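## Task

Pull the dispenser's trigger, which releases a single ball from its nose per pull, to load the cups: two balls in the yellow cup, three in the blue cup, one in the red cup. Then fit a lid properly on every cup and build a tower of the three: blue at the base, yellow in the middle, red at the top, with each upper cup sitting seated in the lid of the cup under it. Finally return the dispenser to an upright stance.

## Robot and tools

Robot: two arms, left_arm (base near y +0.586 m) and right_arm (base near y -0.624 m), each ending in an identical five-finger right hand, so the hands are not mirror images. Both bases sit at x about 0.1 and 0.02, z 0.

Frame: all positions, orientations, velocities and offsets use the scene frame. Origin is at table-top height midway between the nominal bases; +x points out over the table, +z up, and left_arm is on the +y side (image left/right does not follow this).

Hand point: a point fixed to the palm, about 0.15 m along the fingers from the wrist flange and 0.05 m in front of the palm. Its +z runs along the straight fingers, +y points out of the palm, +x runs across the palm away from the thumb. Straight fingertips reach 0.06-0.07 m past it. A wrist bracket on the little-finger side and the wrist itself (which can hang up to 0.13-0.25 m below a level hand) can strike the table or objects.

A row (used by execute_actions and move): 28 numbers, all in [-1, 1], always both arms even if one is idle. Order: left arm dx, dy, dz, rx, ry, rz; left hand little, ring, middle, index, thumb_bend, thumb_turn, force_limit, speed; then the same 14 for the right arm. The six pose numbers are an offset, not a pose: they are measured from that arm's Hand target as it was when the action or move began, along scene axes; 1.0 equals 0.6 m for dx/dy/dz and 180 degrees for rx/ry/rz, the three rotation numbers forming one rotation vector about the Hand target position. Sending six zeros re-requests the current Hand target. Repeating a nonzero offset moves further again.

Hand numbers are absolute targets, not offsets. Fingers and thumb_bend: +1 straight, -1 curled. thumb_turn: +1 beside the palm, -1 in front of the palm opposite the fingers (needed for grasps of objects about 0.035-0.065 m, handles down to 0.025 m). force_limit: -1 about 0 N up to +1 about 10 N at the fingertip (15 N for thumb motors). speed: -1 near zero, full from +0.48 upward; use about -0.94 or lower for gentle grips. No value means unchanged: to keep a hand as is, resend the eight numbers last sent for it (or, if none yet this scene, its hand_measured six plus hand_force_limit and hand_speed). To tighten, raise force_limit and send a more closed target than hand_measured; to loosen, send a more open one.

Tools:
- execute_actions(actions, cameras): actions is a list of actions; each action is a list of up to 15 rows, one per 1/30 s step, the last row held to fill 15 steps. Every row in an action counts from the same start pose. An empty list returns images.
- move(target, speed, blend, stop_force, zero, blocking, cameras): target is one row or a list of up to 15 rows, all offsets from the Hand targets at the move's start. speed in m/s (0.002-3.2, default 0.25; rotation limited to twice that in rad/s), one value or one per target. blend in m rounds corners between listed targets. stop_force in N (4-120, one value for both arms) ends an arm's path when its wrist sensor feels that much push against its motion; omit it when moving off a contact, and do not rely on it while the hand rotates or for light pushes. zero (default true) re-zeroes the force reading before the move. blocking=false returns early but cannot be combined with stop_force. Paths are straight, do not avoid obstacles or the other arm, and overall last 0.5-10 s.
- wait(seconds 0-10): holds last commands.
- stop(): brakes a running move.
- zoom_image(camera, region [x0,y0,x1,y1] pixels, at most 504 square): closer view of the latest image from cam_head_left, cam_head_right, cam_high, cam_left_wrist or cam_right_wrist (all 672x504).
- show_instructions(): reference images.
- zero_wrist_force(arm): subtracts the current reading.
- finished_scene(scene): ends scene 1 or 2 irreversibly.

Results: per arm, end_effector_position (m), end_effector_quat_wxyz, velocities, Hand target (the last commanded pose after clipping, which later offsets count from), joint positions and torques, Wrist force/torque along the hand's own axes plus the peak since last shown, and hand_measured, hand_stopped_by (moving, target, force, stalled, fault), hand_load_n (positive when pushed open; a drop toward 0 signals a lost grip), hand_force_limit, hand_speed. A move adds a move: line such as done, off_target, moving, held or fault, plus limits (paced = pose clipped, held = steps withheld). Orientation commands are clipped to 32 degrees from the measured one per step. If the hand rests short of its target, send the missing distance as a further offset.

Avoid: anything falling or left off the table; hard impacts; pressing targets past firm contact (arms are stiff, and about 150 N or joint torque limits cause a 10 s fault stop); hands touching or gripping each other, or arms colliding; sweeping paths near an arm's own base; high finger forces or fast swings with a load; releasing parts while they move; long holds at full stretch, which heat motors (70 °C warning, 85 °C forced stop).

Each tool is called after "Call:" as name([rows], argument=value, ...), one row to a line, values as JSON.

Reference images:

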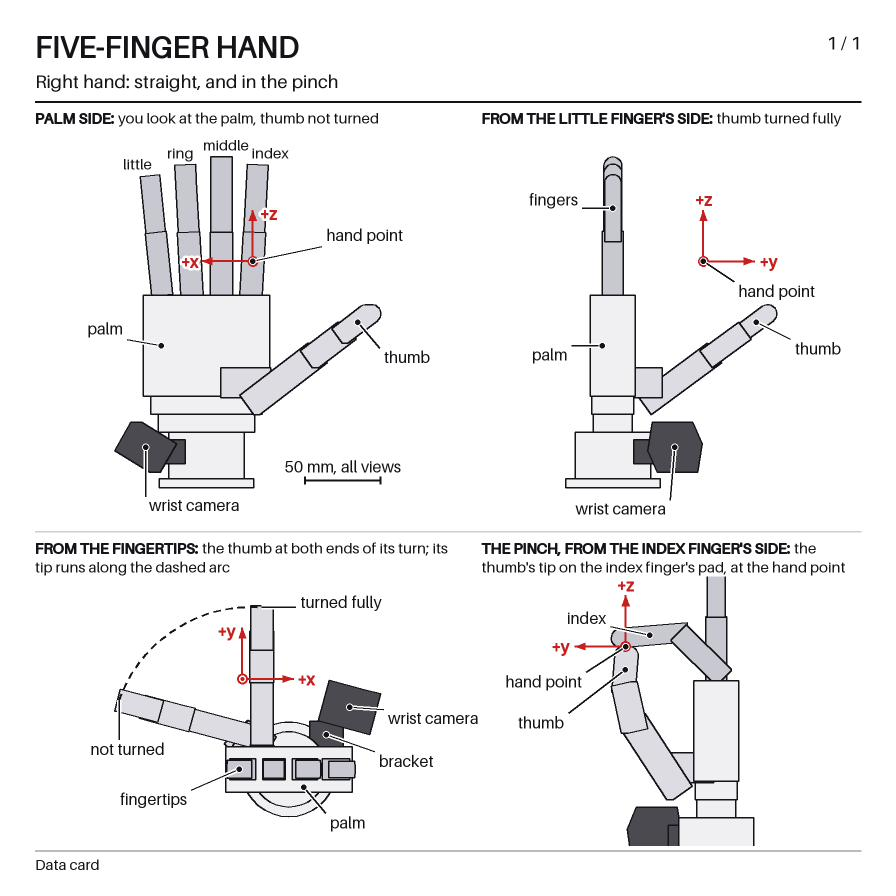

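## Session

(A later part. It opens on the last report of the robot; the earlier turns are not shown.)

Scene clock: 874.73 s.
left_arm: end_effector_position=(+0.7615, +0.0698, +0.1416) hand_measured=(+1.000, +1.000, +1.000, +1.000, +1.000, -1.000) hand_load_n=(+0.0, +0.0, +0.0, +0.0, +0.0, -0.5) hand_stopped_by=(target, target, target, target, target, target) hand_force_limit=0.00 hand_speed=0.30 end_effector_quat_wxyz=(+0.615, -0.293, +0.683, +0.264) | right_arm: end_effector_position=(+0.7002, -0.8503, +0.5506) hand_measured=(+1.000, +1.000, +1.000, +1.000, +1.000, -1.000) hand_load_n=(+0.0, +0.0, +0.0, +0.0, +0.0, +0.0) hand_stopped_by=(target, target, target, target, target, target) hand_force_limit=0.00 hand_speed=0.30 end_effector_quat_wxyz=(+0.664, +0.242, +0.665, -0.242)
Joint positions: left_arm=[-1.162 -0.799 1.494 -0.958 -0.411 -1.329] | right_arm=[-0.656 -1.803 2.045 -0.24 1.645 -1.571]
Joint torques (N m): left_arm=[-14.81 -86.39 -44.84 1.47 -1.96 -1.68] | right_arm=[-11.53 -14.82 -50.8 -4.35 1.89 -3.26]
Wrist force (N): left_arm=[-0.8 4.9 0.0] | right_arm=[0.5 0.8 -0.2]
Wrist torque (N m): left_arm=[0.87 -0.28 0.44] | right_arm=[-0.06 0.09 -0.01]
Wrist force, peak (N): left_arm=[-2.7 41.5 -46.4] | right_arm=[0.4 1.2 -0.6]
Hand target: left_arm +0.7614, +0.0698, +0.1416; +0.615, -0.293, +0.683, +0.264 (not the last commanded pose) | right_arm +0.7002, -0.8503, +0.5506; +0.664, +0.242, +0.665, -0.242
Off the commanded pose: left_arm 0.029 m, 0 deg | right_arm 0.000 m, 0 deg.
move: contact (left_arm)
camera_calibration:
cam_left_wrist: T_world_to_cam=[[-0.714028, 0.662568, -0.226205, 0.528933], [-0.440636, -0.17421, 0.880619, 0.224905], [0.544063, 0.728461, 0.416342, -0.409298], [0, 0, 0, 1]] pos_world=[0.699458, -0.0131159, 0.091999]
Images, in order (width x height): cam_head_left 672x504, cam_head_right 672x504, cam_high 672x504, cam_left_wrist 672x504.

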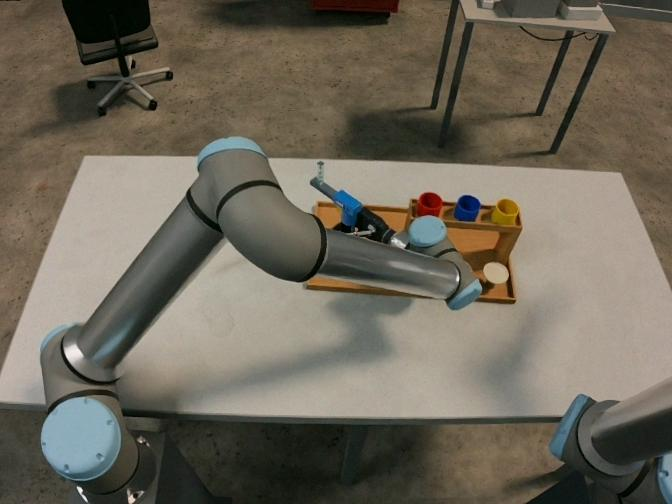

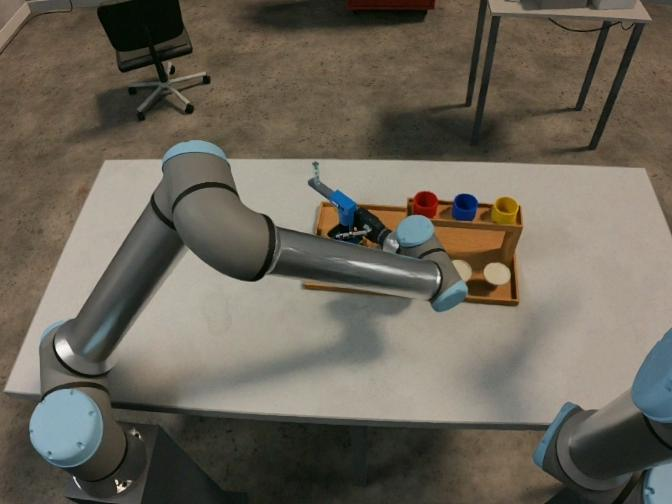

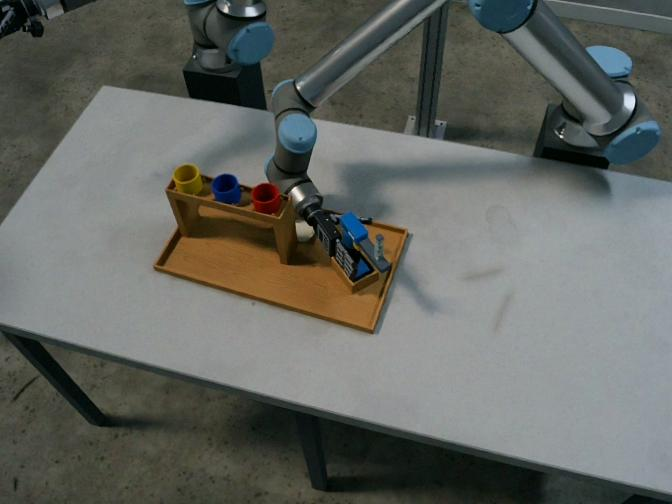

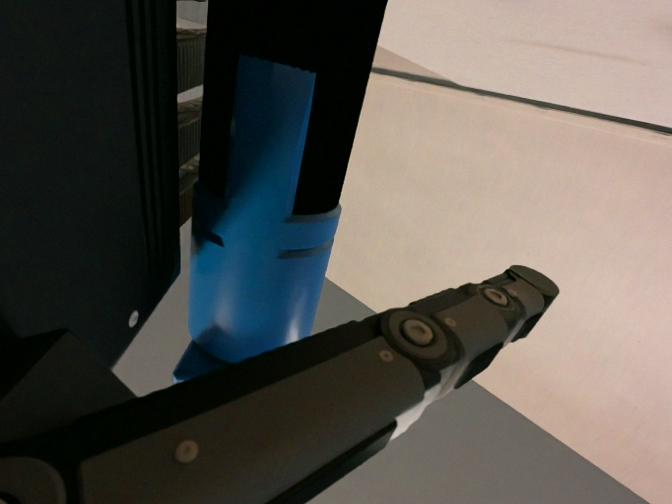

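Call:
zoom_image(camera="cam_left_wrist", region=[120, 0, 420, 225])

Call:
zoom_image(camera="cam_left_wrist", region=[120, 200, 420, 425])

Call:
zoom_image(camera="cam_high", region=[325, 235, 375, 290])

Call:
zoom_image(camera="cam_head_left", region=[330, 195, 390, 245])

Scaled by 1.680 from the camera's 672x504 image, which has a finer 960x720 frame.

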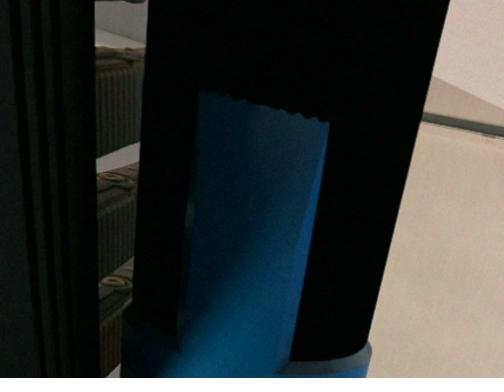

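Scaled by 1.680 from the camera's 672x504 image, which has a finer 960x720 frame.

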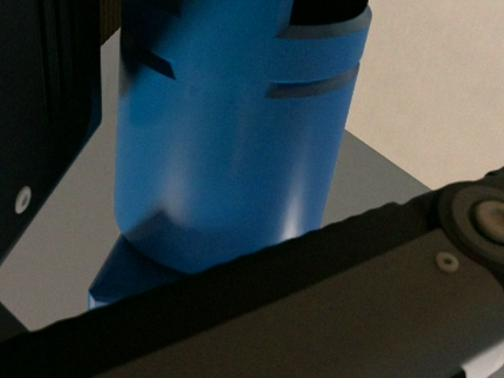

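Scaled by 9.164 from the camera's 672x504 image, which has a finer 960x720 frame.

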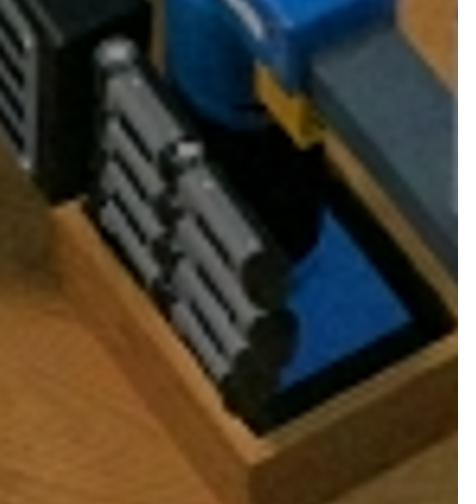

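Scaled by 8.400 from the camera's 672x504 image, which has a finer 960x720 frame.

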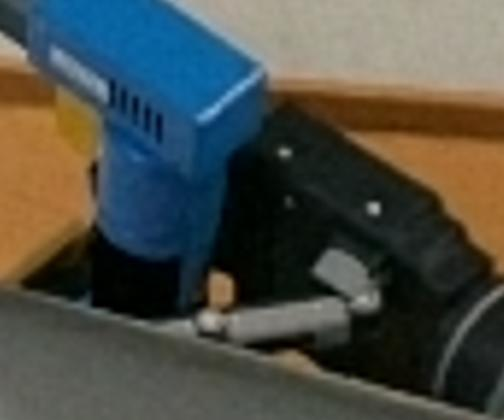

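Call:
move(target=[-0.1433,-0.1511,0,0,0,0,1,1,1,1,1,-1,0,0.3,0,0,0,0,0,0,1,1,1,1,1,-1,0,0.3], speed=0.12)

Scene clock: 1046.47 s.
left_arm: end_effector_position=(+0.6756, -0.0207, +0.1416) hand_measured=(+1.000, +1.000, +1.000, +1.000, +1.000, -1.000) hand_load_n=(+0.0, +0.0, +0.0, +0.0, +0.0, -0.5) hand_stopped_by=(target, target, target, target, target, target) hand_force_limit=0.00 hand_speed=0.30 end_effector_quat_wxyz=(+0.615, -0.293, +0.683, +0.264) | right_arm: end_effector_position=(+0.7002, -0.8503, +0.5506) hand_measured=(+1.000, +1.000, +1.000, +1.000, +1.000, -1.000) hand_load_n=(+0.0, +0.0, +0.0, +0.0, +0.0, -0.5) hand_stopped_by=(target, target, target, target, target, target) hand_force_limit=0.00 hand_speed=0.30 end_effector_quat_wxyz=(+0.664, +0.242, +0.665, -0.242)
Joint positions: left_arm=[-1.285 -0.748 1.389 -0.848 -0.53 -1.392] | right_arm=[-0.656 -1.803 2.045 -0.24 1.645 -1.571]
Joint torques (N m): left_arm=[-15.65 -94.32 -46.24 2.43 -2.79 -1.53] | right_arm=[-13.8 -10.23 -52.12 -4.54 1.84 -3.8]
Wrist force (N): left_arm=[-1.5 0.2 2.2] | right_arm=[0.6 0.9 -0.1]
Wrist torque (N m): left_arm=[-0.14 -0.24 0.32] | right_arm=[-0.04 0.07 0.00]
Wrist force, peak (N): left_arm=[-0.7 5.3 0.2] | right_arm=[1.0 1.2 -0.1]
Hand target: left_arm +0.6755, -0.0208, +0.1416; +0.615, -0.293, +0.683, +0.264 | right_arm +0.7002, -0.8503, +0.5506; +0.664, +0.242, +0.665, -0.242
Off the commanded pose: left_arm 0.000 m, 0 deg | right_arm 0.000 m, 0 deg.
move: done

Call:
move(target=[-0.0158,0.0463,0,0.0211,-0.0259,-0.0802,1,1,1,1,1,-1,0,0.3,0,0,0,0,0,0,1,1,1,1,1,-1,0,0.3], speed=0.12)

Call:
move(target=[0.1413,0.0883,0,0,0,0,1,1,1,1,1,-1,0,0.3,0,0,0,0,0,0,1,1,1,1,1,-1,0,0.3], speed=0.05, stop_force=5, cameras=["cam_head_left","cam_head_right","cam_high","cam_left_wrist"])

Call:
zoom_image(camera="cam_high", region=[285, 170, 405, 290])

Call:
zoom_image(camera="cam_head_right", region=[305, 160, 395, 270])

Scene clock: 1059.83 s.
left_arm: end_effector_position=(+0.6660, +0.0069, +0.1416) hand_measured=(+1.000, +1.000, +1.000, +1.000, +1.000, -1.000) hand_load_n=(+0.0, +0.0, +0.0, +0.0, +0.0, -0.5) hand_stopped_by=(target, target, target, target, target, target) hand_force_limit=0.00 hand_speed=0.30 end_effector_quat_wxyz=(+0.680, -0.195, +0.679, +0.195) | right_arm: end_effector_position=(+0.7002, -0.8503, +0.5506) hand_measured=(+1.000, +1.000, +1.000, +1.000, +1.000, -1.000) hand_load_n=(+0.0, +0.0, +0.0, +0.0, +0.0, +0.0) hand_stopped_by=(target, target, target, target, target, target) hand_force_limit=0.00 hand_speed=0.30 end_effector_quat_wxyz=(+0.664, +0.242, +0.665, -0.242)
Joint positions: left_arm=[-1.332 -0.807 1.566 -0.757 -0.315 -1.573] | right_arm=[-0.656 -1.803 2.045 -0.24 1.645 -1.571]
Joint torques (N m): left_arm=[-14.78 -85.37 -20.79 2.8 3.04 -1.09] | right_arm=[-15.27 -13.31 -51.86 -3.93 1.41 -3.19]
Wrist force (N): left_arm=[-1.3 0.4 2.6] | right_arm=[0.6 0.5 0.0]
Wrist torque (N m): left_arm=[-0.12 -0.29 0.35] | right_arm=[-0.10 0.06 -0.01]
Wrist force, peak (N): left_arm=[-1.6 0.7 2.9] | right_arm=[0.8 1.2 -0.1]
Hand target: left_arm +0.6660, +0.0070, +0.1416; +0.680, -0.195, +0.679, +0.195 | right_arm +0.7002, -0.8503, +0.5506; +0.664, +0.242, +0.665, -0.242
Off the commanded pose: left_arm 0.000 m, 0 deg | right_arm 0.000 m, 0 deg.
move: done

Scene clock: 1062.80 s.
left_arm: end_effector_position=(+0.7508, +0.0599, +0.1416) hand_measured=(+1.000, +1.000, +1.000, +1.000, +1.000, -1.000) hand_load_n=(+0.0, +0.0, +0.0, +0.0, +0.0, +0.0) hand_stopped_by=(target, target, target, target, target, target) hand_force_limit=0.00 hand_speed=0.30 end_effector_quat_wxyz=(+0.680, -0.195, +0.679, +0.195) | right_arm: end_effector_position=(+0.7002, -0.8503, +0.5506) hand_measured=(+1.000, +1.000, +1.000, +1.000, +1.000, -1.000) hand_load_n=(+0.0, +0.0, +0.0, +0.0, +0.0, -0.5) hand_stopped_by=(target, target, target, target, target, target) hand_force_limit=0.00 hand_speed=0.30 end_effector_quat_wxyz=(+0.664, +0.242, +0.665, -0.242)
Joint positions: left_arm=[-1.216 -0.813 1.578 -0.762 -0.199 -1.574] | right_arm=[-0.656 -1.803 2.045 -0.24 1.645 -1.571]
Joint torques (N m): left_arm=[13.71 -83.71 -42.29 3.03 3.26 -1.7] | right_arm=[-12 -9.35 -52.03 -4.01 1.66 -2.8]
Wrist force (N): left_arm=[-1.6 0.4 2.8] | right_arm=[0.2 0.8 -0.2]
Wrist torque (N m): left_arm=[-0.14 -0.25 0.34] | right_arm=[-0.05 0.12 -0.02]
Wrist force, peak (N): left_arm=[-1.3 0.5 3.3] | right_arm=[0.5 1.1 -0.3]
Hand target: left_arm +0.7508, +0.0599, +0.1416; +0.680, -0.195, +0.679, +0.195 | right_arm +0.7002, -0.8503, +0.5506; +0.664, +0.242, +0.665, -0.242
Off the commanded pose: left_arm 0.000 m, 0 deg | right_arm 0.000 m, 0 deg.
move: done
camera_calibration:
cam_left_wrist: T_world_to_cam=[[-0.505991, 0.832324, -0.226297, 0.361481], [-0.546294, -0.106215, 0.830832, 0.30074], [0.667484, 0.544018, 0.508438, -0.490968], [0, 0, 0, 1]] pos_world=[0.674912, -0.00183059, 0.081564]
Images, in order (width x height): cam_head_left 672x504, cam_head_right 672x504, cam_high 672x504, cam_left_wrist 672x504.

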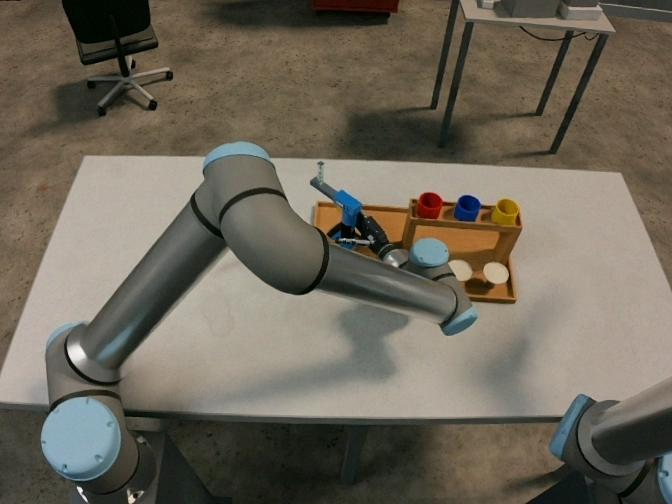

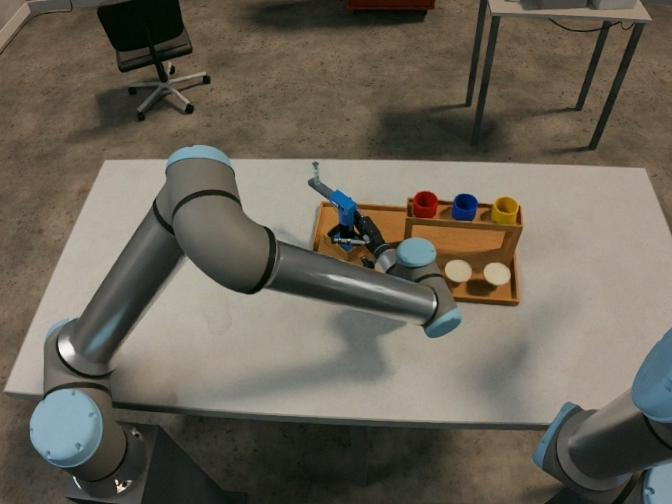

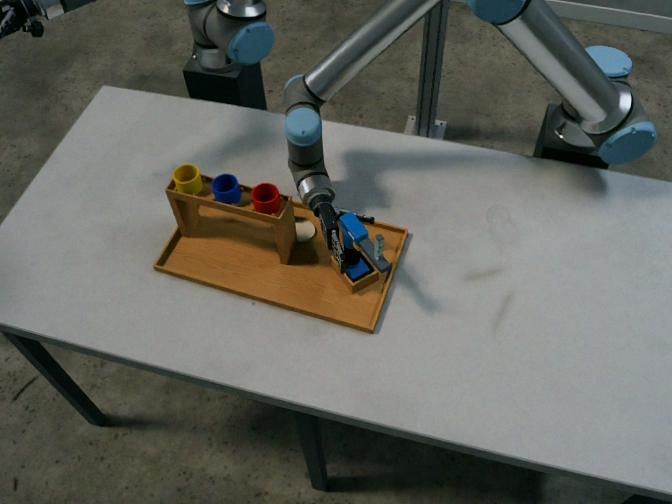

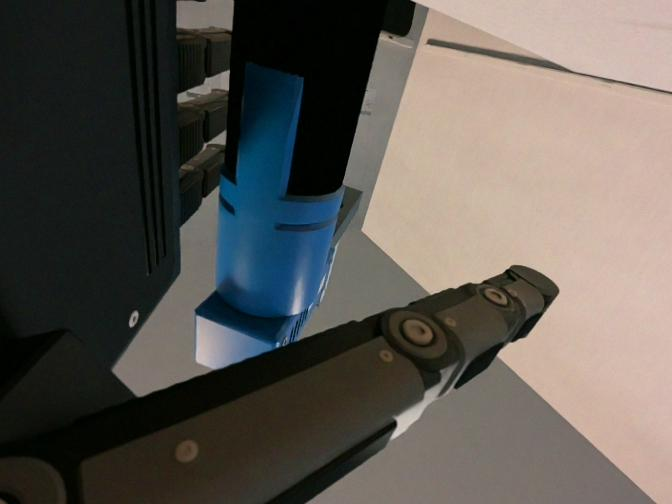

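Scaled by 4.200 from the camera's 672x504 image, which has a finer 960x720 frame.

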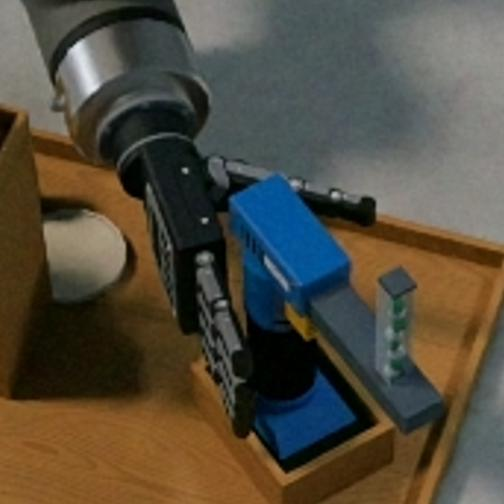

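Scaled by 4.582 from the camera's 672x504 image, which has a finer 960x720 frame.

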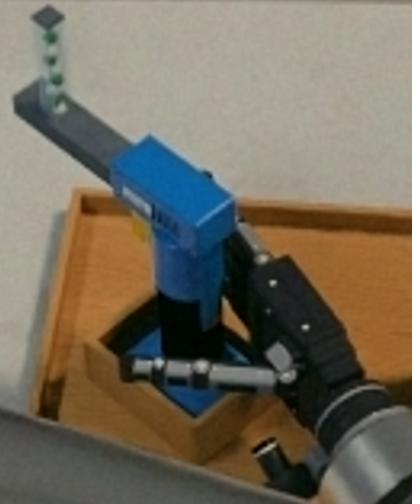

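Call:
move(target=[0.0703,0.0443,0,0,0,0,1,1,1,1,1,-1,0,0.3,0,0,0,0,0,0,1,1,1,1,1,-1,0,0.3], speed=0.03, stop_force=5, cameras=["cam_head_left","cam_head_right","cam_high","cam_left_wrist"])

Call:
zoom_image(camera="cam_high", region=[285, 170, 405, 290])

Call:
zoom_image(camera="cam_head_right", region=[305, 160, 395, 270])

Scene clock: 1074.07 s.
left_arm: end_effector_position=(+0.7929, +0.0865, +0.1416) hand_measured=(+1.000, +1.000, +1.000, +1.000, +1.000, -1.000) hand_load_n=(+0.0, +0.0, +0.0, +0.0, +0.0, +0.0) hand_stopped_by=(target, target, target, target, target, target) hand_force_limit=0.00 hand_speed=0.30 end_effector_quat_wxyz=(+0.680, -0.195, +0.679, +0.195) | right_arm: end_effector_position=(+0.7002, -0.8503, +0.5506) hand_measured=(+1.000, +1.000, +1.000, +1.000, +1.000, -1.000) hand_load_n=(+0.0, +0.0, +0.0, +0.0, +0.0, -0.5) hand_stopped_by=(target, target, target, target, target, target) hand_force_limit=0.00 hand_speed=0.30 end_effector_quat_wxyz=(+0.664, +0.242, +0.665, -0.242)
Joint positions: left_arm=[-1.157 -0.811 1.574 -0.758 -0.14 -1.576] | right_arm=[-0.656 -1.803 2.045 -0.24 1.645 -1.571]
Joint torques (N m): left_arm=[12.41 -83.45 -42.04 2.47 3.22 -1.74] | right_arm=[-13.91 -15.35 -51.53 -4.37 1.54 -3.22]
Wrist force (N): left_arm=[-1.4 0.3 3.0] | right_arm=[0.3 0.7 -0.6]
Wrist torque (N m): left_arm=[-0.12 -0.28 0.34] | right_arm=[-0.04 0.12 -0.02]
Wrist force, peak (N): left_arm=[-1.3 0.5 3.2] | right_arm=[0.5 1.3 0.0]
Hand target: left_arm +0.7929, +0.0865, +0.1416; +0.680, -0.195, +0.679, +0.195 | right_arm +0.7002, -0.8503, +0.5506; +0.664, +0.242, +0.665, -0.242
Off the commanded pose: left_arm 0.000 m, 0 deg | right_arm 0.000 m, 0 deg.
move: done
camera_calibration:
cam_left_wrist: T_world_to_cam=[[-0.505991, 0.832324, -0.226297, 0.360694], [-0.546294, -0.106215, 0.830832, 0.326619], [0.667484, 0.544018, 0.508438, -0.533606], [0, 0, 0, 1]] pos_world=[0.717112, 0.0247694, 0.081564]
Images, in order (width x height): cam_head_left 672x504, cam_head_right 672x504, cam_high 672x504, cam_left_wrist 672x504.

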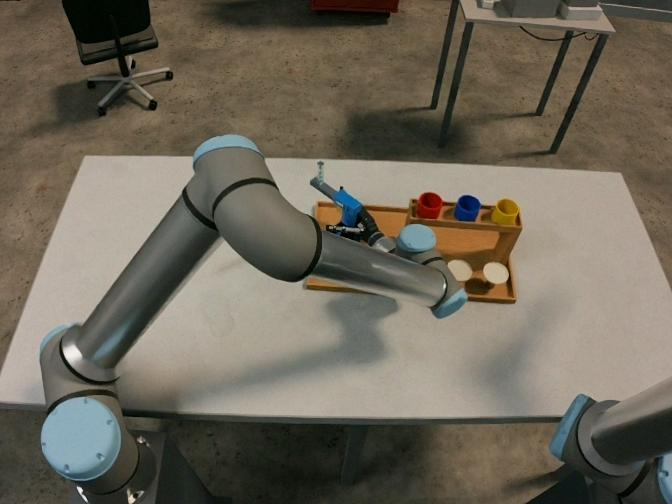

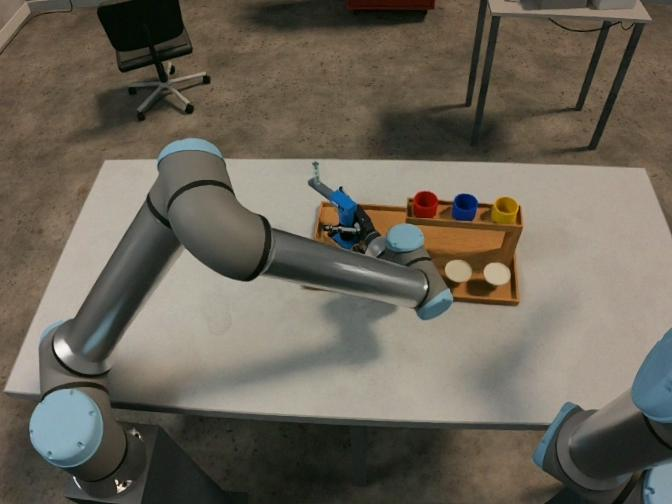

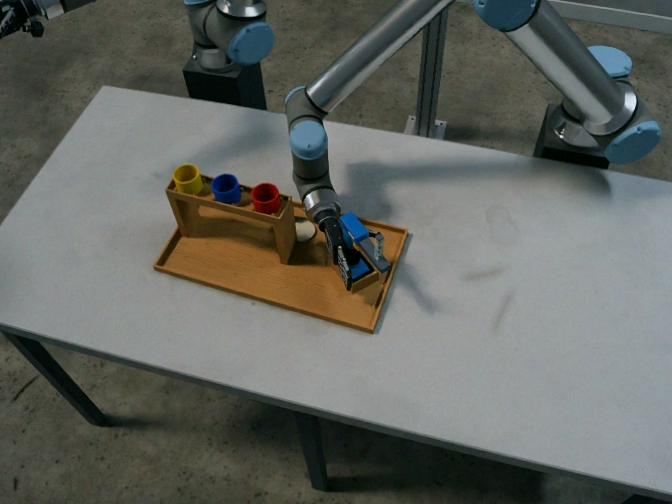

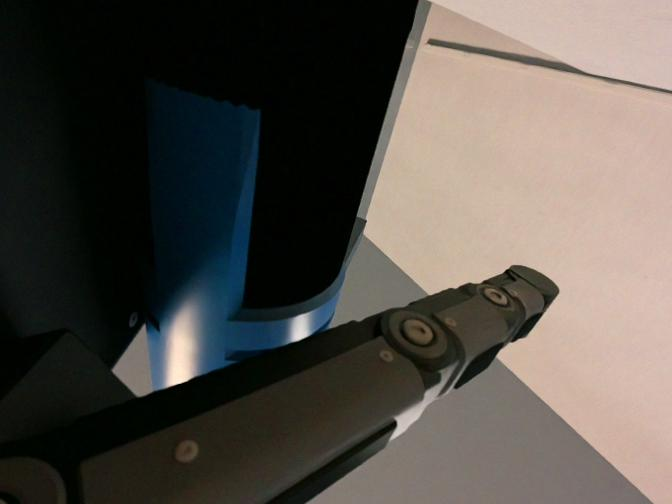

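Scaled by 4.200 from the camera's 672x504 image, which has a finer 960x720 frame.

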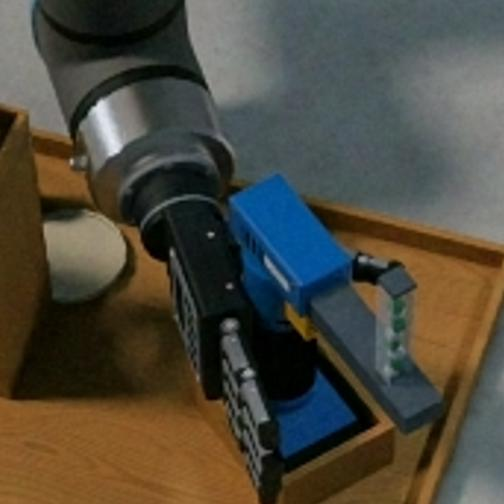

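Scaled by 4.582 from the camera's 672x504 image, which has a finer 960x720 frame.

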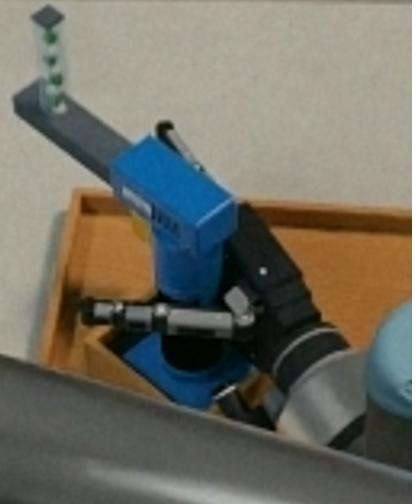

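Call:
move(target=[-0.0053,0.0085,0,0,0,0,1,1,1,1,1,-1,0,0.3,0,0,0,0,0,0,1,1,1,1,1,-1,0,0.3], speed=0.008, stop_force=4)

Scene clock: 1079.63 s.
left_arm: end_effector_position=(+0.7922, +0.0880, +0.1415) hand_measured=(+1.000, +1.000, +1.000, +1.000, +1.000, -1.000) hand_load_n=(+0.0, +0.0, +0.0, +0.0, +0.0, -0.5) hand_stopped_by=(target, target, target, target, target, target) hand_force_limit=0.00 hand_speed=0.30 end_effector_quat_wxyz=(+0.680, -0.195, +0.679, +0.195) | right_arm: end_effector_position=(+0.7002, -0.8503, +0.5506) hand_measured=(+1.000, +1.000, +1.000, +1.000, +1.000, -1.000) hand_load_n=(+0.0, +0.0, +0.0, +0.0, +0.0, +0.0) hand_stopped_by=(target, target, target, target, target, target) hand_force_limit=0.00 hand_speed=0.30 end_effector_quat_wxyz=(+0.664, +0.242, +0.665, -0.242)
Joint positions: left_arm=[-1.157 -0.813 1.578 -0.76 -0.14 -1.576] | right_arm=[-0.656 -1.803 2.045 -0.24 1.645 -1.571]
Joint torques (N m): left_arm=[9.46 -86.02 -42.18 3.11 1.08 1.44] | right_arm=[-11.29 -13.53 -52.44 -4.03 1.35 -3.46]
Wrist force (N): left_arm=[-1.2 -2.4 2.9] | right_arm=[0.6 0.8 -0.2]
Wrist torque (N m): left_arm=[-0.25 -0.28 0.19] | right_arm=[-0.04 0.06 0.01]
Wrist force, peak (N): left_arm=[-2.4 -5.4 3.3] | right_arm=[1.0 0.7 -0.5]
Hand target: left_arm +0.7922, +0.0880, +0.1415; +0.680, -0.195, +0.679, +0.195 (not the last commanded pose) | right_arm +0.7002, -0.8503, +0.5506; +0.664, +0.242, +0.665, -0.242
Off the commanded pose: left_arm 0.004 m, 0 deg | right_arm 0.000 m, 0 deg.
move: contact (left_arm)

Call:
execute_actions([
  [[0,0,0,0,0,0,-0.8,-0.8,-0.8,1,1,-1,-0.5,-0.8,0,0,0,0,0,0,1,1,1,1,1,-1,0,0.3]],
  [[0,0,0,0,0,0,-0.8,-0.8,-0.8,1,1,-1,-0.5,-0.8,0,0,0,0,0,0,1,1,1,1,1,-1,0,0.3]],
  [[0,0,0,0,0,0,-0.8,-0.8,-0.8,1,1,-1,-0.5,-0.8,0,0,0,0,0,0,1,1,1,1,1,-1,0,0.3]],
  [[0,0,0,0,0,0,-0.8,-0.8,-0.8,1,1,-1,-0.5,-0.8,0,0,0,0,0,0,1,1,1,1,1,-1,0,0.3]],
  [[0,0,0,0,0,0,-0.8,-0.8,-0.8,1,1,-1,-0.5,-0.8,0,0,0,0,0,0,1,1,1,1,1,-1,0,0.3]],
  [[0,0,0,0,0,0,-0.8,-0.8,-0.8,1,1,-1,-0.5,-0.8,0,0,0,0,0,0,1,1,1,1,1,-1,0,0.3]],
  [[0,0,0,0,0,0,-0.8,-0.8,-0.8,1,1,-1,-0.5,-0.8,0,0,0,0,0,0,1,1,1,1,1,-1,0,0.3]],
  [[0,0,0,0,0,0,-0.8,-0.8,-0.8,1,1,-1,-0.5,-0.8,0,0,0,0,0,0,1,1,1,1,1,-1,0,0.3]],
])

Scene clock: 1093.90 s.
left_arm: end_effector_position=(+0.7922, +0.0880, +0.1416) hand_measured=(-0.680, -0.662, -0.662, +1.000, +1.000, -1.000) hand_load_n=(+5.0, +1.5, +1.0, +0.0, +0.0, +0.0) hand_stopped_by=(force, force, force, target, target, target) hand_force_limit=-0.50 hand_speed=-0.80 end_effector_quat_wxyz=(+0.680, -0.195, +0.679, +0.195) | right_arm: end_effector_position=(+0.7002, -0.8503, +0.5506) hand_measured=(+1.000, +1.000, +1.000, +1.000, +1.000, -1.000) hand_load_n=(+0.0, +0.0, +0.0, +0.0, +0.0, +0.0) hand_stopped_by=(target, target, target, target, target, target) hand_force_limit=0.00 hand_speed=0.30 end_effector_quat_wxyz=(+0.664, +0.242, +0.665, -0.242)
Joint positions: left_arm=[-1.157 -0.813 1.578 -0.76 -0.14 -1.576] | right_arm=[-0.656 -1.803 2.045 -0.24 1.645 -1.571]
Joint torques (N m): left_arm=[6.98 -84.41 -31.08 2.31 1.07 1.18] | right_arm=[-13.62 -13.92 -51.59 -4.25 0.93 -3.33]
Wrist force (N): left_arm=[-0.4 -4.3 5.2] | right_arm=[0.5 0.9 -0.2]
Wrist torque (N m): left_arm=[-0.45 -0.41 -0.05] | right_arm=[-0.03 0.09 -0.01]
Wrist force, peak (N): left_arm=[-2.6 -6.2 7.1] | right_arm=[0.3 1.4 -0.2]
Hand target: left_arm +0.7922, +0.0880, +0.1415; +0.680, -0.195, +0.679, +0.195 | right_arm +0.7002, -0.8503, +0.5506; +0.664, +0.242, +0.665, -0.242
Off the commanded pose: left_arm 0.000 m, 0 deg | right_arm 0.000 m, 0 deg.

Call:
execute_actions([
  [[0,0,0,0,0,0,-0.8,-0.8,-0.8,1,-0.8,-1,-0.1,-0.8,0,0,0,0,0,0,1,1,1,1,1,-1,0,0.3]],
  [[0,0,0,0,0,0,-0.8,-0.8,-0.8,1,-0.8,-1,-0.1,-0.8,0,0,0,0,0,0,1,1,1,1,1,-1,0,0.3]],
  [[0,0,0,0,0,0,-0.8,-0.8,-0.8,1,-0.8,-1,-0.1,-0.8,0,0,0,0,0,0,1,1,1,1,1,-1,0,0.3]],
  [[0,0,0,0,0,0,-0.8,-0.8,-0.8,1,-0.8,-1,-0.1,-0.8,0,0,0,0,0,0,1,1,1,1,1,-1,0,0.3]],
  [[0,0,0,0,0,0,-0.8,-0.8,-0.8,1,-0.8,-1,-0.1,-0.8,0,0,0,0,0,0,1,1,1,1,1,-1,0,0.3]],
  [[0,0,0,0,0,0,-0.8,-0.8,-0.8,1,-0.8,-1,-0.1,-0.8,0,0,0,0,0,0,1,1,1,1,1,-1,0,0.3]],
  [[0,0,0,0,0,0,-0.8,-0.8,-0.8,1,-0.8,-1,-0.1,-0.8,0,0,0,0,0,0,1,1,1,1,1,-1,0,0.3]],
  [[0,0,0,0,0,0,-0.8,-0.8,-0.8,1,-0.8,-1,-0.1,-0.8,0,0,0,0,0,0,1,1,1,1,1,-1,0,0.3]],
])

Scene clock: 1108.47 s.
left_arm: end_effector_position=(+0.7922, +0.0880, +0.1415) hand_measured=(-0.680, -0.662, -0.662, +1.000, +0.492, -1.000) hand_load_n=(+5.0, +1.5, +1.0, +0.0, +7.0, +1.0) hand_stopped_by=(force, force, force, target, force, target) hand_force_limit=-0.10 hand_speed=-0.80 end_effector_quat_wxyz=(+0.680, -0.195, +0.679, +0.195) | right_arm: end_effector_position=(+0.7002, -0.8503, +0.5506) hand_measured=(+1.000, +1.000, +1.000, +1.000, +1.000, -1.000) hand_load_n=(+0.0, +0.0, +0.0, +0.0, +0.0, +0.0) hand_stopped_by=(target, target, target, target, target, target) hand_force_limit=0.00 hand_speed=0.30 end_effector_quat_wxyz=(+0.664, +0.242, +0.665, -0.242)
Joint positions: left_arm=[-1.157 -0.813 1.578 -0.76 -0.14 -1.576] | right_arm=[-0.656 -1.803 2.045 -0.24 1.645 -1.571]
Joint torques (N m): left_arm=[-12.21 -88.13 -23.04 1.04 -2.14 0.7] | right_arm=[-10.82 -16.87 -52.04 -3.89 1.22 -2.91]
Wrist force (N): left_arm=[3.5 -8.2 5.9] | right_arm=[0.6 0.4 -0.1]
Wrist torque (N m): left_arm=[-0.59 -0.81 -0.45] | right_arm=[-0.12 0.06 -0.01]
Wrist force, peak (N): left_arm=[3.7 -8.5 6.2] | right_arm=[1.5 0.7 0.0]
Hand target: left_arm +0.7922, +0.0880, +0.1415; +0.680, -0.195, +0.679, +0.195 | right_arm +0.7002, -0.8503, +0.5506; +0.664, +0.242, +0.665, -0.242
Off the commanded pose: left_arm 0.000 m, 0 deg | right_arm 0.000 m, 0 deg.

Call:
execute_actions(actions=[], cameras=["cam_head_right","cam_high","cam_left_wrist"])

Call:
zoom_image(camera="cam_high", region=[315, 200, 395, 300])

Call:
zoom_image(camera="cam_head_right", region=[305, 170, 385, 260])

Scene clock: 1113.97 s.
left_arm: end_effector_position=(+0.7922, +0.0880, +0.1415) hand_measured=(-0.680, -0.662, -0.662, +1.000, +0.492, -1.000) hand_load_n=(+4.5, +1.5, +1.0, +0.0, +6.5, +1.0) hand_stopped_by=(force, force, force, target, force, target) hand_force_limit=-0.10 hand_speed=-0.80 end_effector_quat_wxyz=(+0.680, -0.195, +0.679, +0.195) | right_arm: end_effector_position=(+0.7002, -0.8503, +0.5506) hand_measured=(+1.000, +1.000, +1.000, +1.000, +1.000, -1.000) hand_load_n=(+0.0, +0.0, +0.0, +0.0, +0.0, -0.5) hand_stopped_by=(target, target, target, target, target, target) hand_force_limit=0.00 hand_speed=0.30 end_effector_quat_wxyz=(+0.664, +0.242, +0.665, -0.242)
Joint positions: left_arm=[-1.157 -0.813 1.578 -0.76 -0.14 -1.576] | right_arm=[-0.656 -1.803 2.045 -0.24 1.645 -1.571]
Joint velocities: within noise
Joint torques (N m): left_arm=[-10.19 -89.36 -23.82 0.31 -2.15 0.23] | right_arm=[-13.64 -14.34 -50.23 -3.89 1.09 -3.08]
Motor temperatures (°C): left_arm=[25 30 32 34 30 32] | right_arm=[23 30 36 30 32 30]
Wrist force (N): left_arm=[3.7 -8.5 5.8] | right_arm=[0.7 0.8 -0.1]
Wrist torque (N m): left_arm=[-0.62 -0.84 -0.45] | right_arm=[-0.06 0.05 0.01]
Wrist force, peak (N): left_arm=[3.7 -8.5 6.1] | right_arm=[0.6 1.2 0.1]
Hand target: left_arm +0.7922, +0.0880, +0.1415; +0.680, -0.195, +0.679, +0.195 | right_arm +0.7002, -0.8503, +0.5506; +0.664, +0.242, +0.665, -0.242
Off the commanded pose: left_arm 0.000 m, 0 deg | right_arm 0.000 m, 0 deg.
camera_calibration:
cam_left_wrist: T_world_to_cam=[[-0.506037, 0.832314, -0.226228, 0.359129], [-0.546252, -0.106285, 0.83085, 0.326384], [0.667484, 0.544019, 0.508437, -0.533783], [0, 0, 0, 1]] pos_world=[0.716312, 0.0261697, 0.0814641]
Images, in order (width x height): cam_head_right 672x504, cam_high 672x504, cam_left_wrist 672x504.

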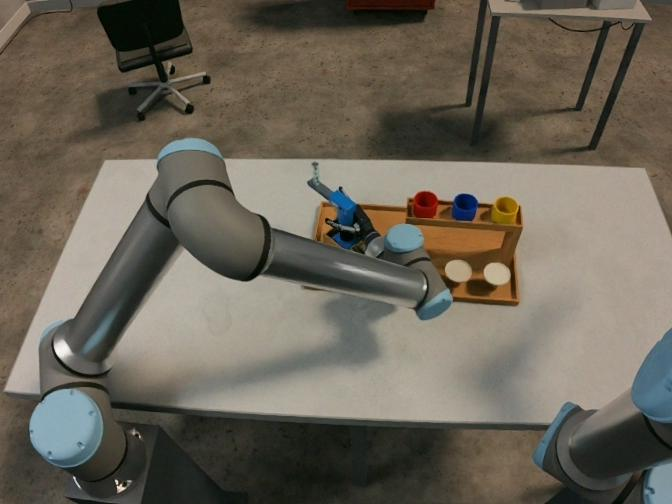

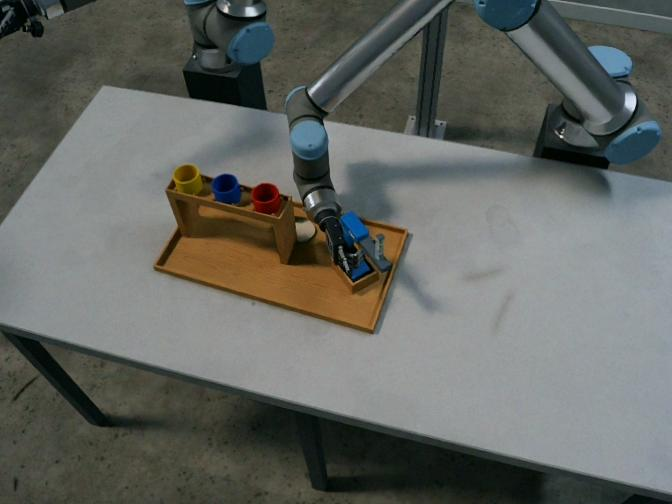

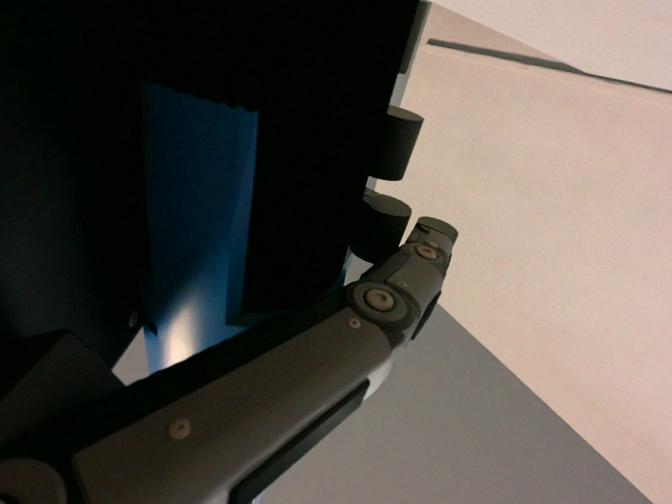

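Scaled by 5.040 from the camera's 672x504 image, which has a finer 960x720 frame.

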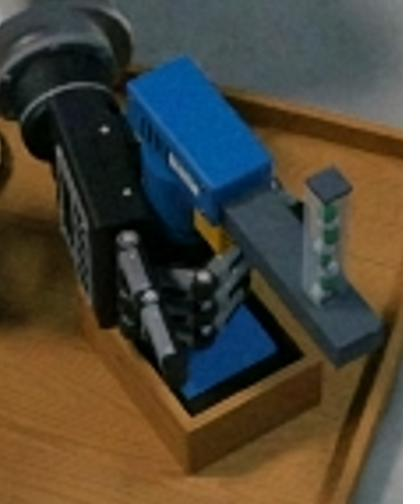

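Scaled by 5.600 from the camera's 672x504 image, which has a finer 960x720 frame.

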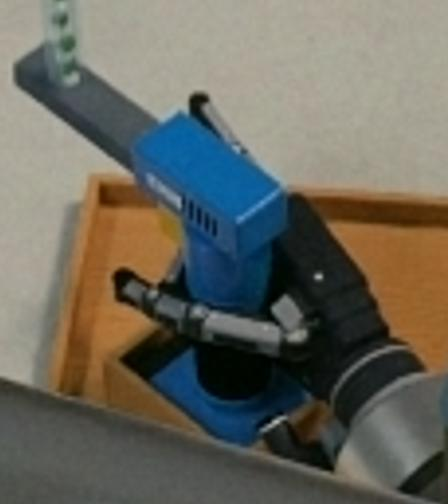

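Call:
execute_actions([
  [[0,0,0,0,0,0,-0.9,-0.9,-0.9,1,-0.9,-1,0.6,-0.88,0,0,0,0,0,0,1,1,1,1,1,-1,0,0.3]],
  [[0,0,0,0,0,0,-0.9,-0.9,-0.9,1,-0.9,-1,0.6,-0.88,0,0,0,0,0,0,1,1,1,1,1,-1,0,0.3]],
  [[0,0,0,0,0,0,-0.9,-0.9,-0.9,1,-0.9,-1,0.6,-0.88,0,0,0,0,0,0,1,1,1,1,1,-1,0,0.3]],
  [[0,0,0,0,0,0,-0.9,-0.9,-0.9,1,-0.9,-1,0.6,-0.88,0,0,0,0,0,0,1,1,1,1,1,-1,0,0.3]],
  [[0,0,0,0,0,0,-0.9,-0.9,-0.9,1,-0.9,-1,0.6,-0.88,0,0,0,0,0,0,1,1,1,1,1,-1,0,0.3]],
  [[0,0,0,0,0,0,-0.9,-0.9,-0.9,1,-0.9,-1,0.6,-0.88,0,0,0,0,0,0,1,1,1,1,1,-1,0,0.3]],
])

Scene clock: 1125.50 s.
left_arm: end_effector_position=(+0.7922, +0.0880, +0.1415) hand_measured=(-0.688, -0.682, -0.680, +1.000, +0.472, -1.000) hand_load_n=(+7.5, +11.0, +13.0, +0.0, +12.0, +1.0) hand_stopped_by=(force, force, force, target, force, target) hand_force_limit=0.60 hand_speed=-0.88 end_effector_quat_wxyz=(+0.680, -0.195, +0.679, +0.195) | right_arm: end_effector_position=(+0.7002, -0.8503, +0.5506) hand_measured=(+1.000, +1.000, +1.000, +1.000, +1.000, -1.000) hand_load_n=(+0.0, +0.0, +0.0, +0.0, +0.0, +0.0) hand_stopped_by=(target, target, target, target, target, target) hand_force_limit=0.00 hand_speed=0.30 end_effector_quat_wxyz=(+0.664, +0.242, +0.665, -0.242)
Joint positions: left_arm=[-1.157 -0.813 1.578 -0.76 -0.14 -1.576] | right_arm=[-0.656 -1.803 2.045 -0.24 1.645 -1.571]
Joint torques (N m): left_arm=[-11.13 -94.94 -23.18 4.35 -2.68 0.67] | right_arm=[-13.41 -14.35 -50.04 -3.32 0.81 -3]
Wrist force (N): left_arm=[4.0 -11.6 8.2] | right_arm=[0.0 0.5 -0.1]
Wrist torque (N m): left_arm=[-0.70 -1.06 -0.79] | right_arm=[-0.10 0.17 -0.05]
Wrist force, peak (N): left_arm=[3.7 -11.9 8.6] | right_arm=[1.0 0.9 -0.1]
Hand target: left_arm +0.7922, +0.0880, +0.1415; +0.680, -0.195, +0.679, +0.195 | right_arm +0.7002, -0.8503, +0.5506; +0.664, +0.242, +0.665, -0.242
Off the commanded pose: left_arm 0.000 m, 0 deg | right_arm 0.000 m, 0 deg.

Call:
move(target=[0,0,0.1,0,0,0,-0.9,-0.9,-0.9,1,-0.9,-1,0.6,-0.88,0,0,0,0,0,0,1,1,1,1,1,-1,0,0.3], speed=0.03, cameras=["cam_head_right","cam_high","cam_left_wrist"])

Call:
zoom_image(camera="cam_high", region=[305, 180, 395, 290])

Call:
zoom_image(camera="cam_head_right", region=[295, 150, 385, 260])

Scene clock: 1132.40 s.
left_arm: end_effector_position=(+0.7922, +0.0880, +0.2015) hand_measured=(-0.690, -0.682, -0.680, +1.000, +0.472, -1.000) hand_load_n=(+0.0, +4.0, +12.5, +0.0, +11.0, +2.0) hand_stopped_by=(force, force, force, target, force, target) hand_force_limit=0.60 hand_speed=-0.88 end_effector_quat_wxyz=(+0.680, -0.195, +0.679, +0.195) | right_arm: end_effector_position=(+0.7002, -0.8503, +0.5506) hand_measured=(+1.000, +1.000, +1.000, +1.000, +1.000, -1.000) hand_load_n=(+0.0, +0.0, +0.0, +0.0, +0.5, -0.5) hand_stopped_by=(target, target, target, target, target, target) hand_force_limit=0.00 hand_speed=0.30 end_effector_quat_wxyz=(+0.664, +0.242, +0.665, -0.242)
Joint positions: left_arm=[-1.157 -0.878 1.564 -0.682 -0.141 -1.576] | right_arm=[-0.656 -1.803 2.045 -0.24 1.645 -1.571]
Joint torques (N m): left_arm=[-10.29 -105.88 -48.51 2.91 -0.13 -1.42] | right_arm=[-9.48 -14.27 -52.38 -3.88 1.43 -2.68]
Wrist force (N): left_arm=[4.1 0.2 2.8] | right_arm=[0.3 0.5 0.0]
Wrist torque (N m): left_arm=[-0.14 -0.48 0.48] | right_arm=[-0.11 0.10 -0.03]
Wrist force, peak (N): left_arm=[6.9 -14.9 6.8] | right_arm=[0.9 1.1 -0.3]
Hand target: left_arm +0.7922, +0.0880, +0.2015; +0.680, -0.195, +0.679, +0.195 | right_arm +0.7002, -0.8503, +0.5506; +0.664, +0.242, +0.665, -0.242
Off the commanded pose: left_arm 0.000 m, 0 deg | right_arm 0.000 m, 0 deg.
move: done
camera_calibration:
cam_left_wrist: T_world_to_cam=[[-0.506065, 0.832309, -0.226186, 0.372716], [-0.546227, -0.106327, 0.830862, 0.276514], [0.667484, 0.544019, 0.508437, -0.564289], [0, 0, 0, 1]] pos_world=[0.716312, 0.0261699, 0.141464]
Images, in order (width x height): cam_head_right 672x504, cam_high 672x504, cam_left_wrist 672x504.

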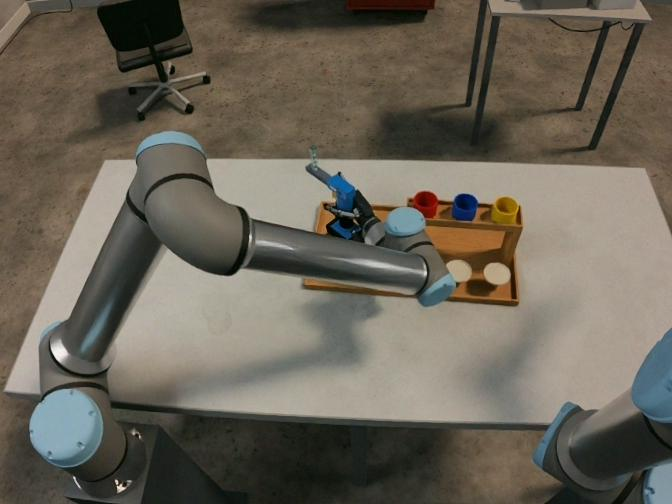

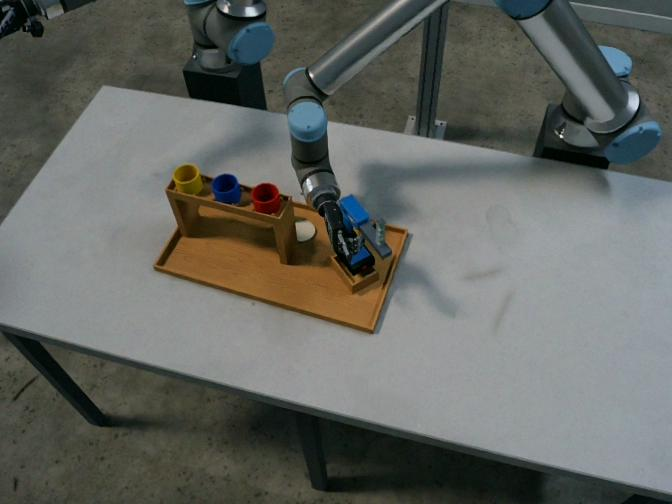

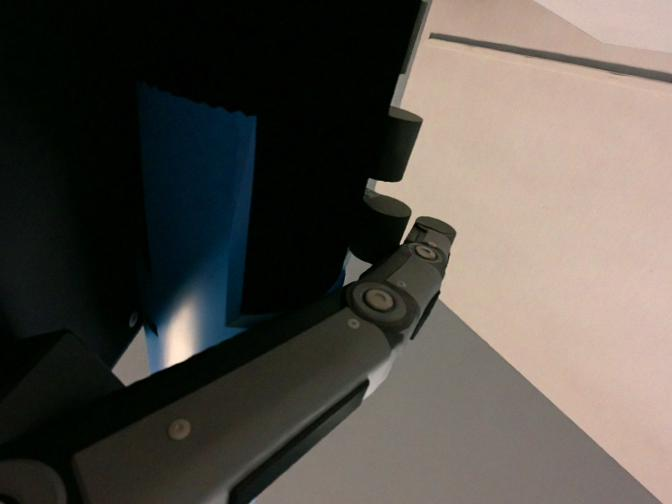

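Scaled by 4.582 from the camera's 672x504 image, which has a finer 960x720 frame.

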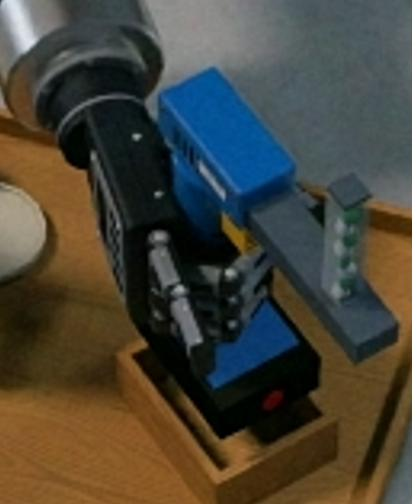

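Scaled by 4.582 from the camera's 672x504 image, which has a finer 960x720 frame.

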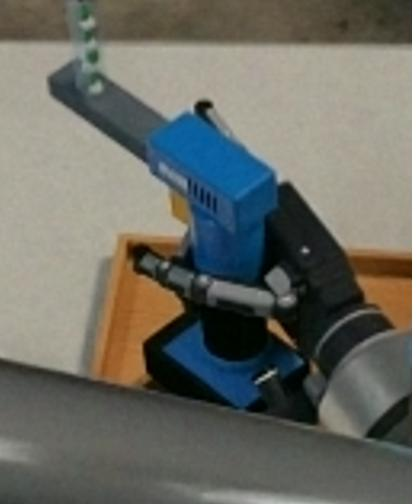

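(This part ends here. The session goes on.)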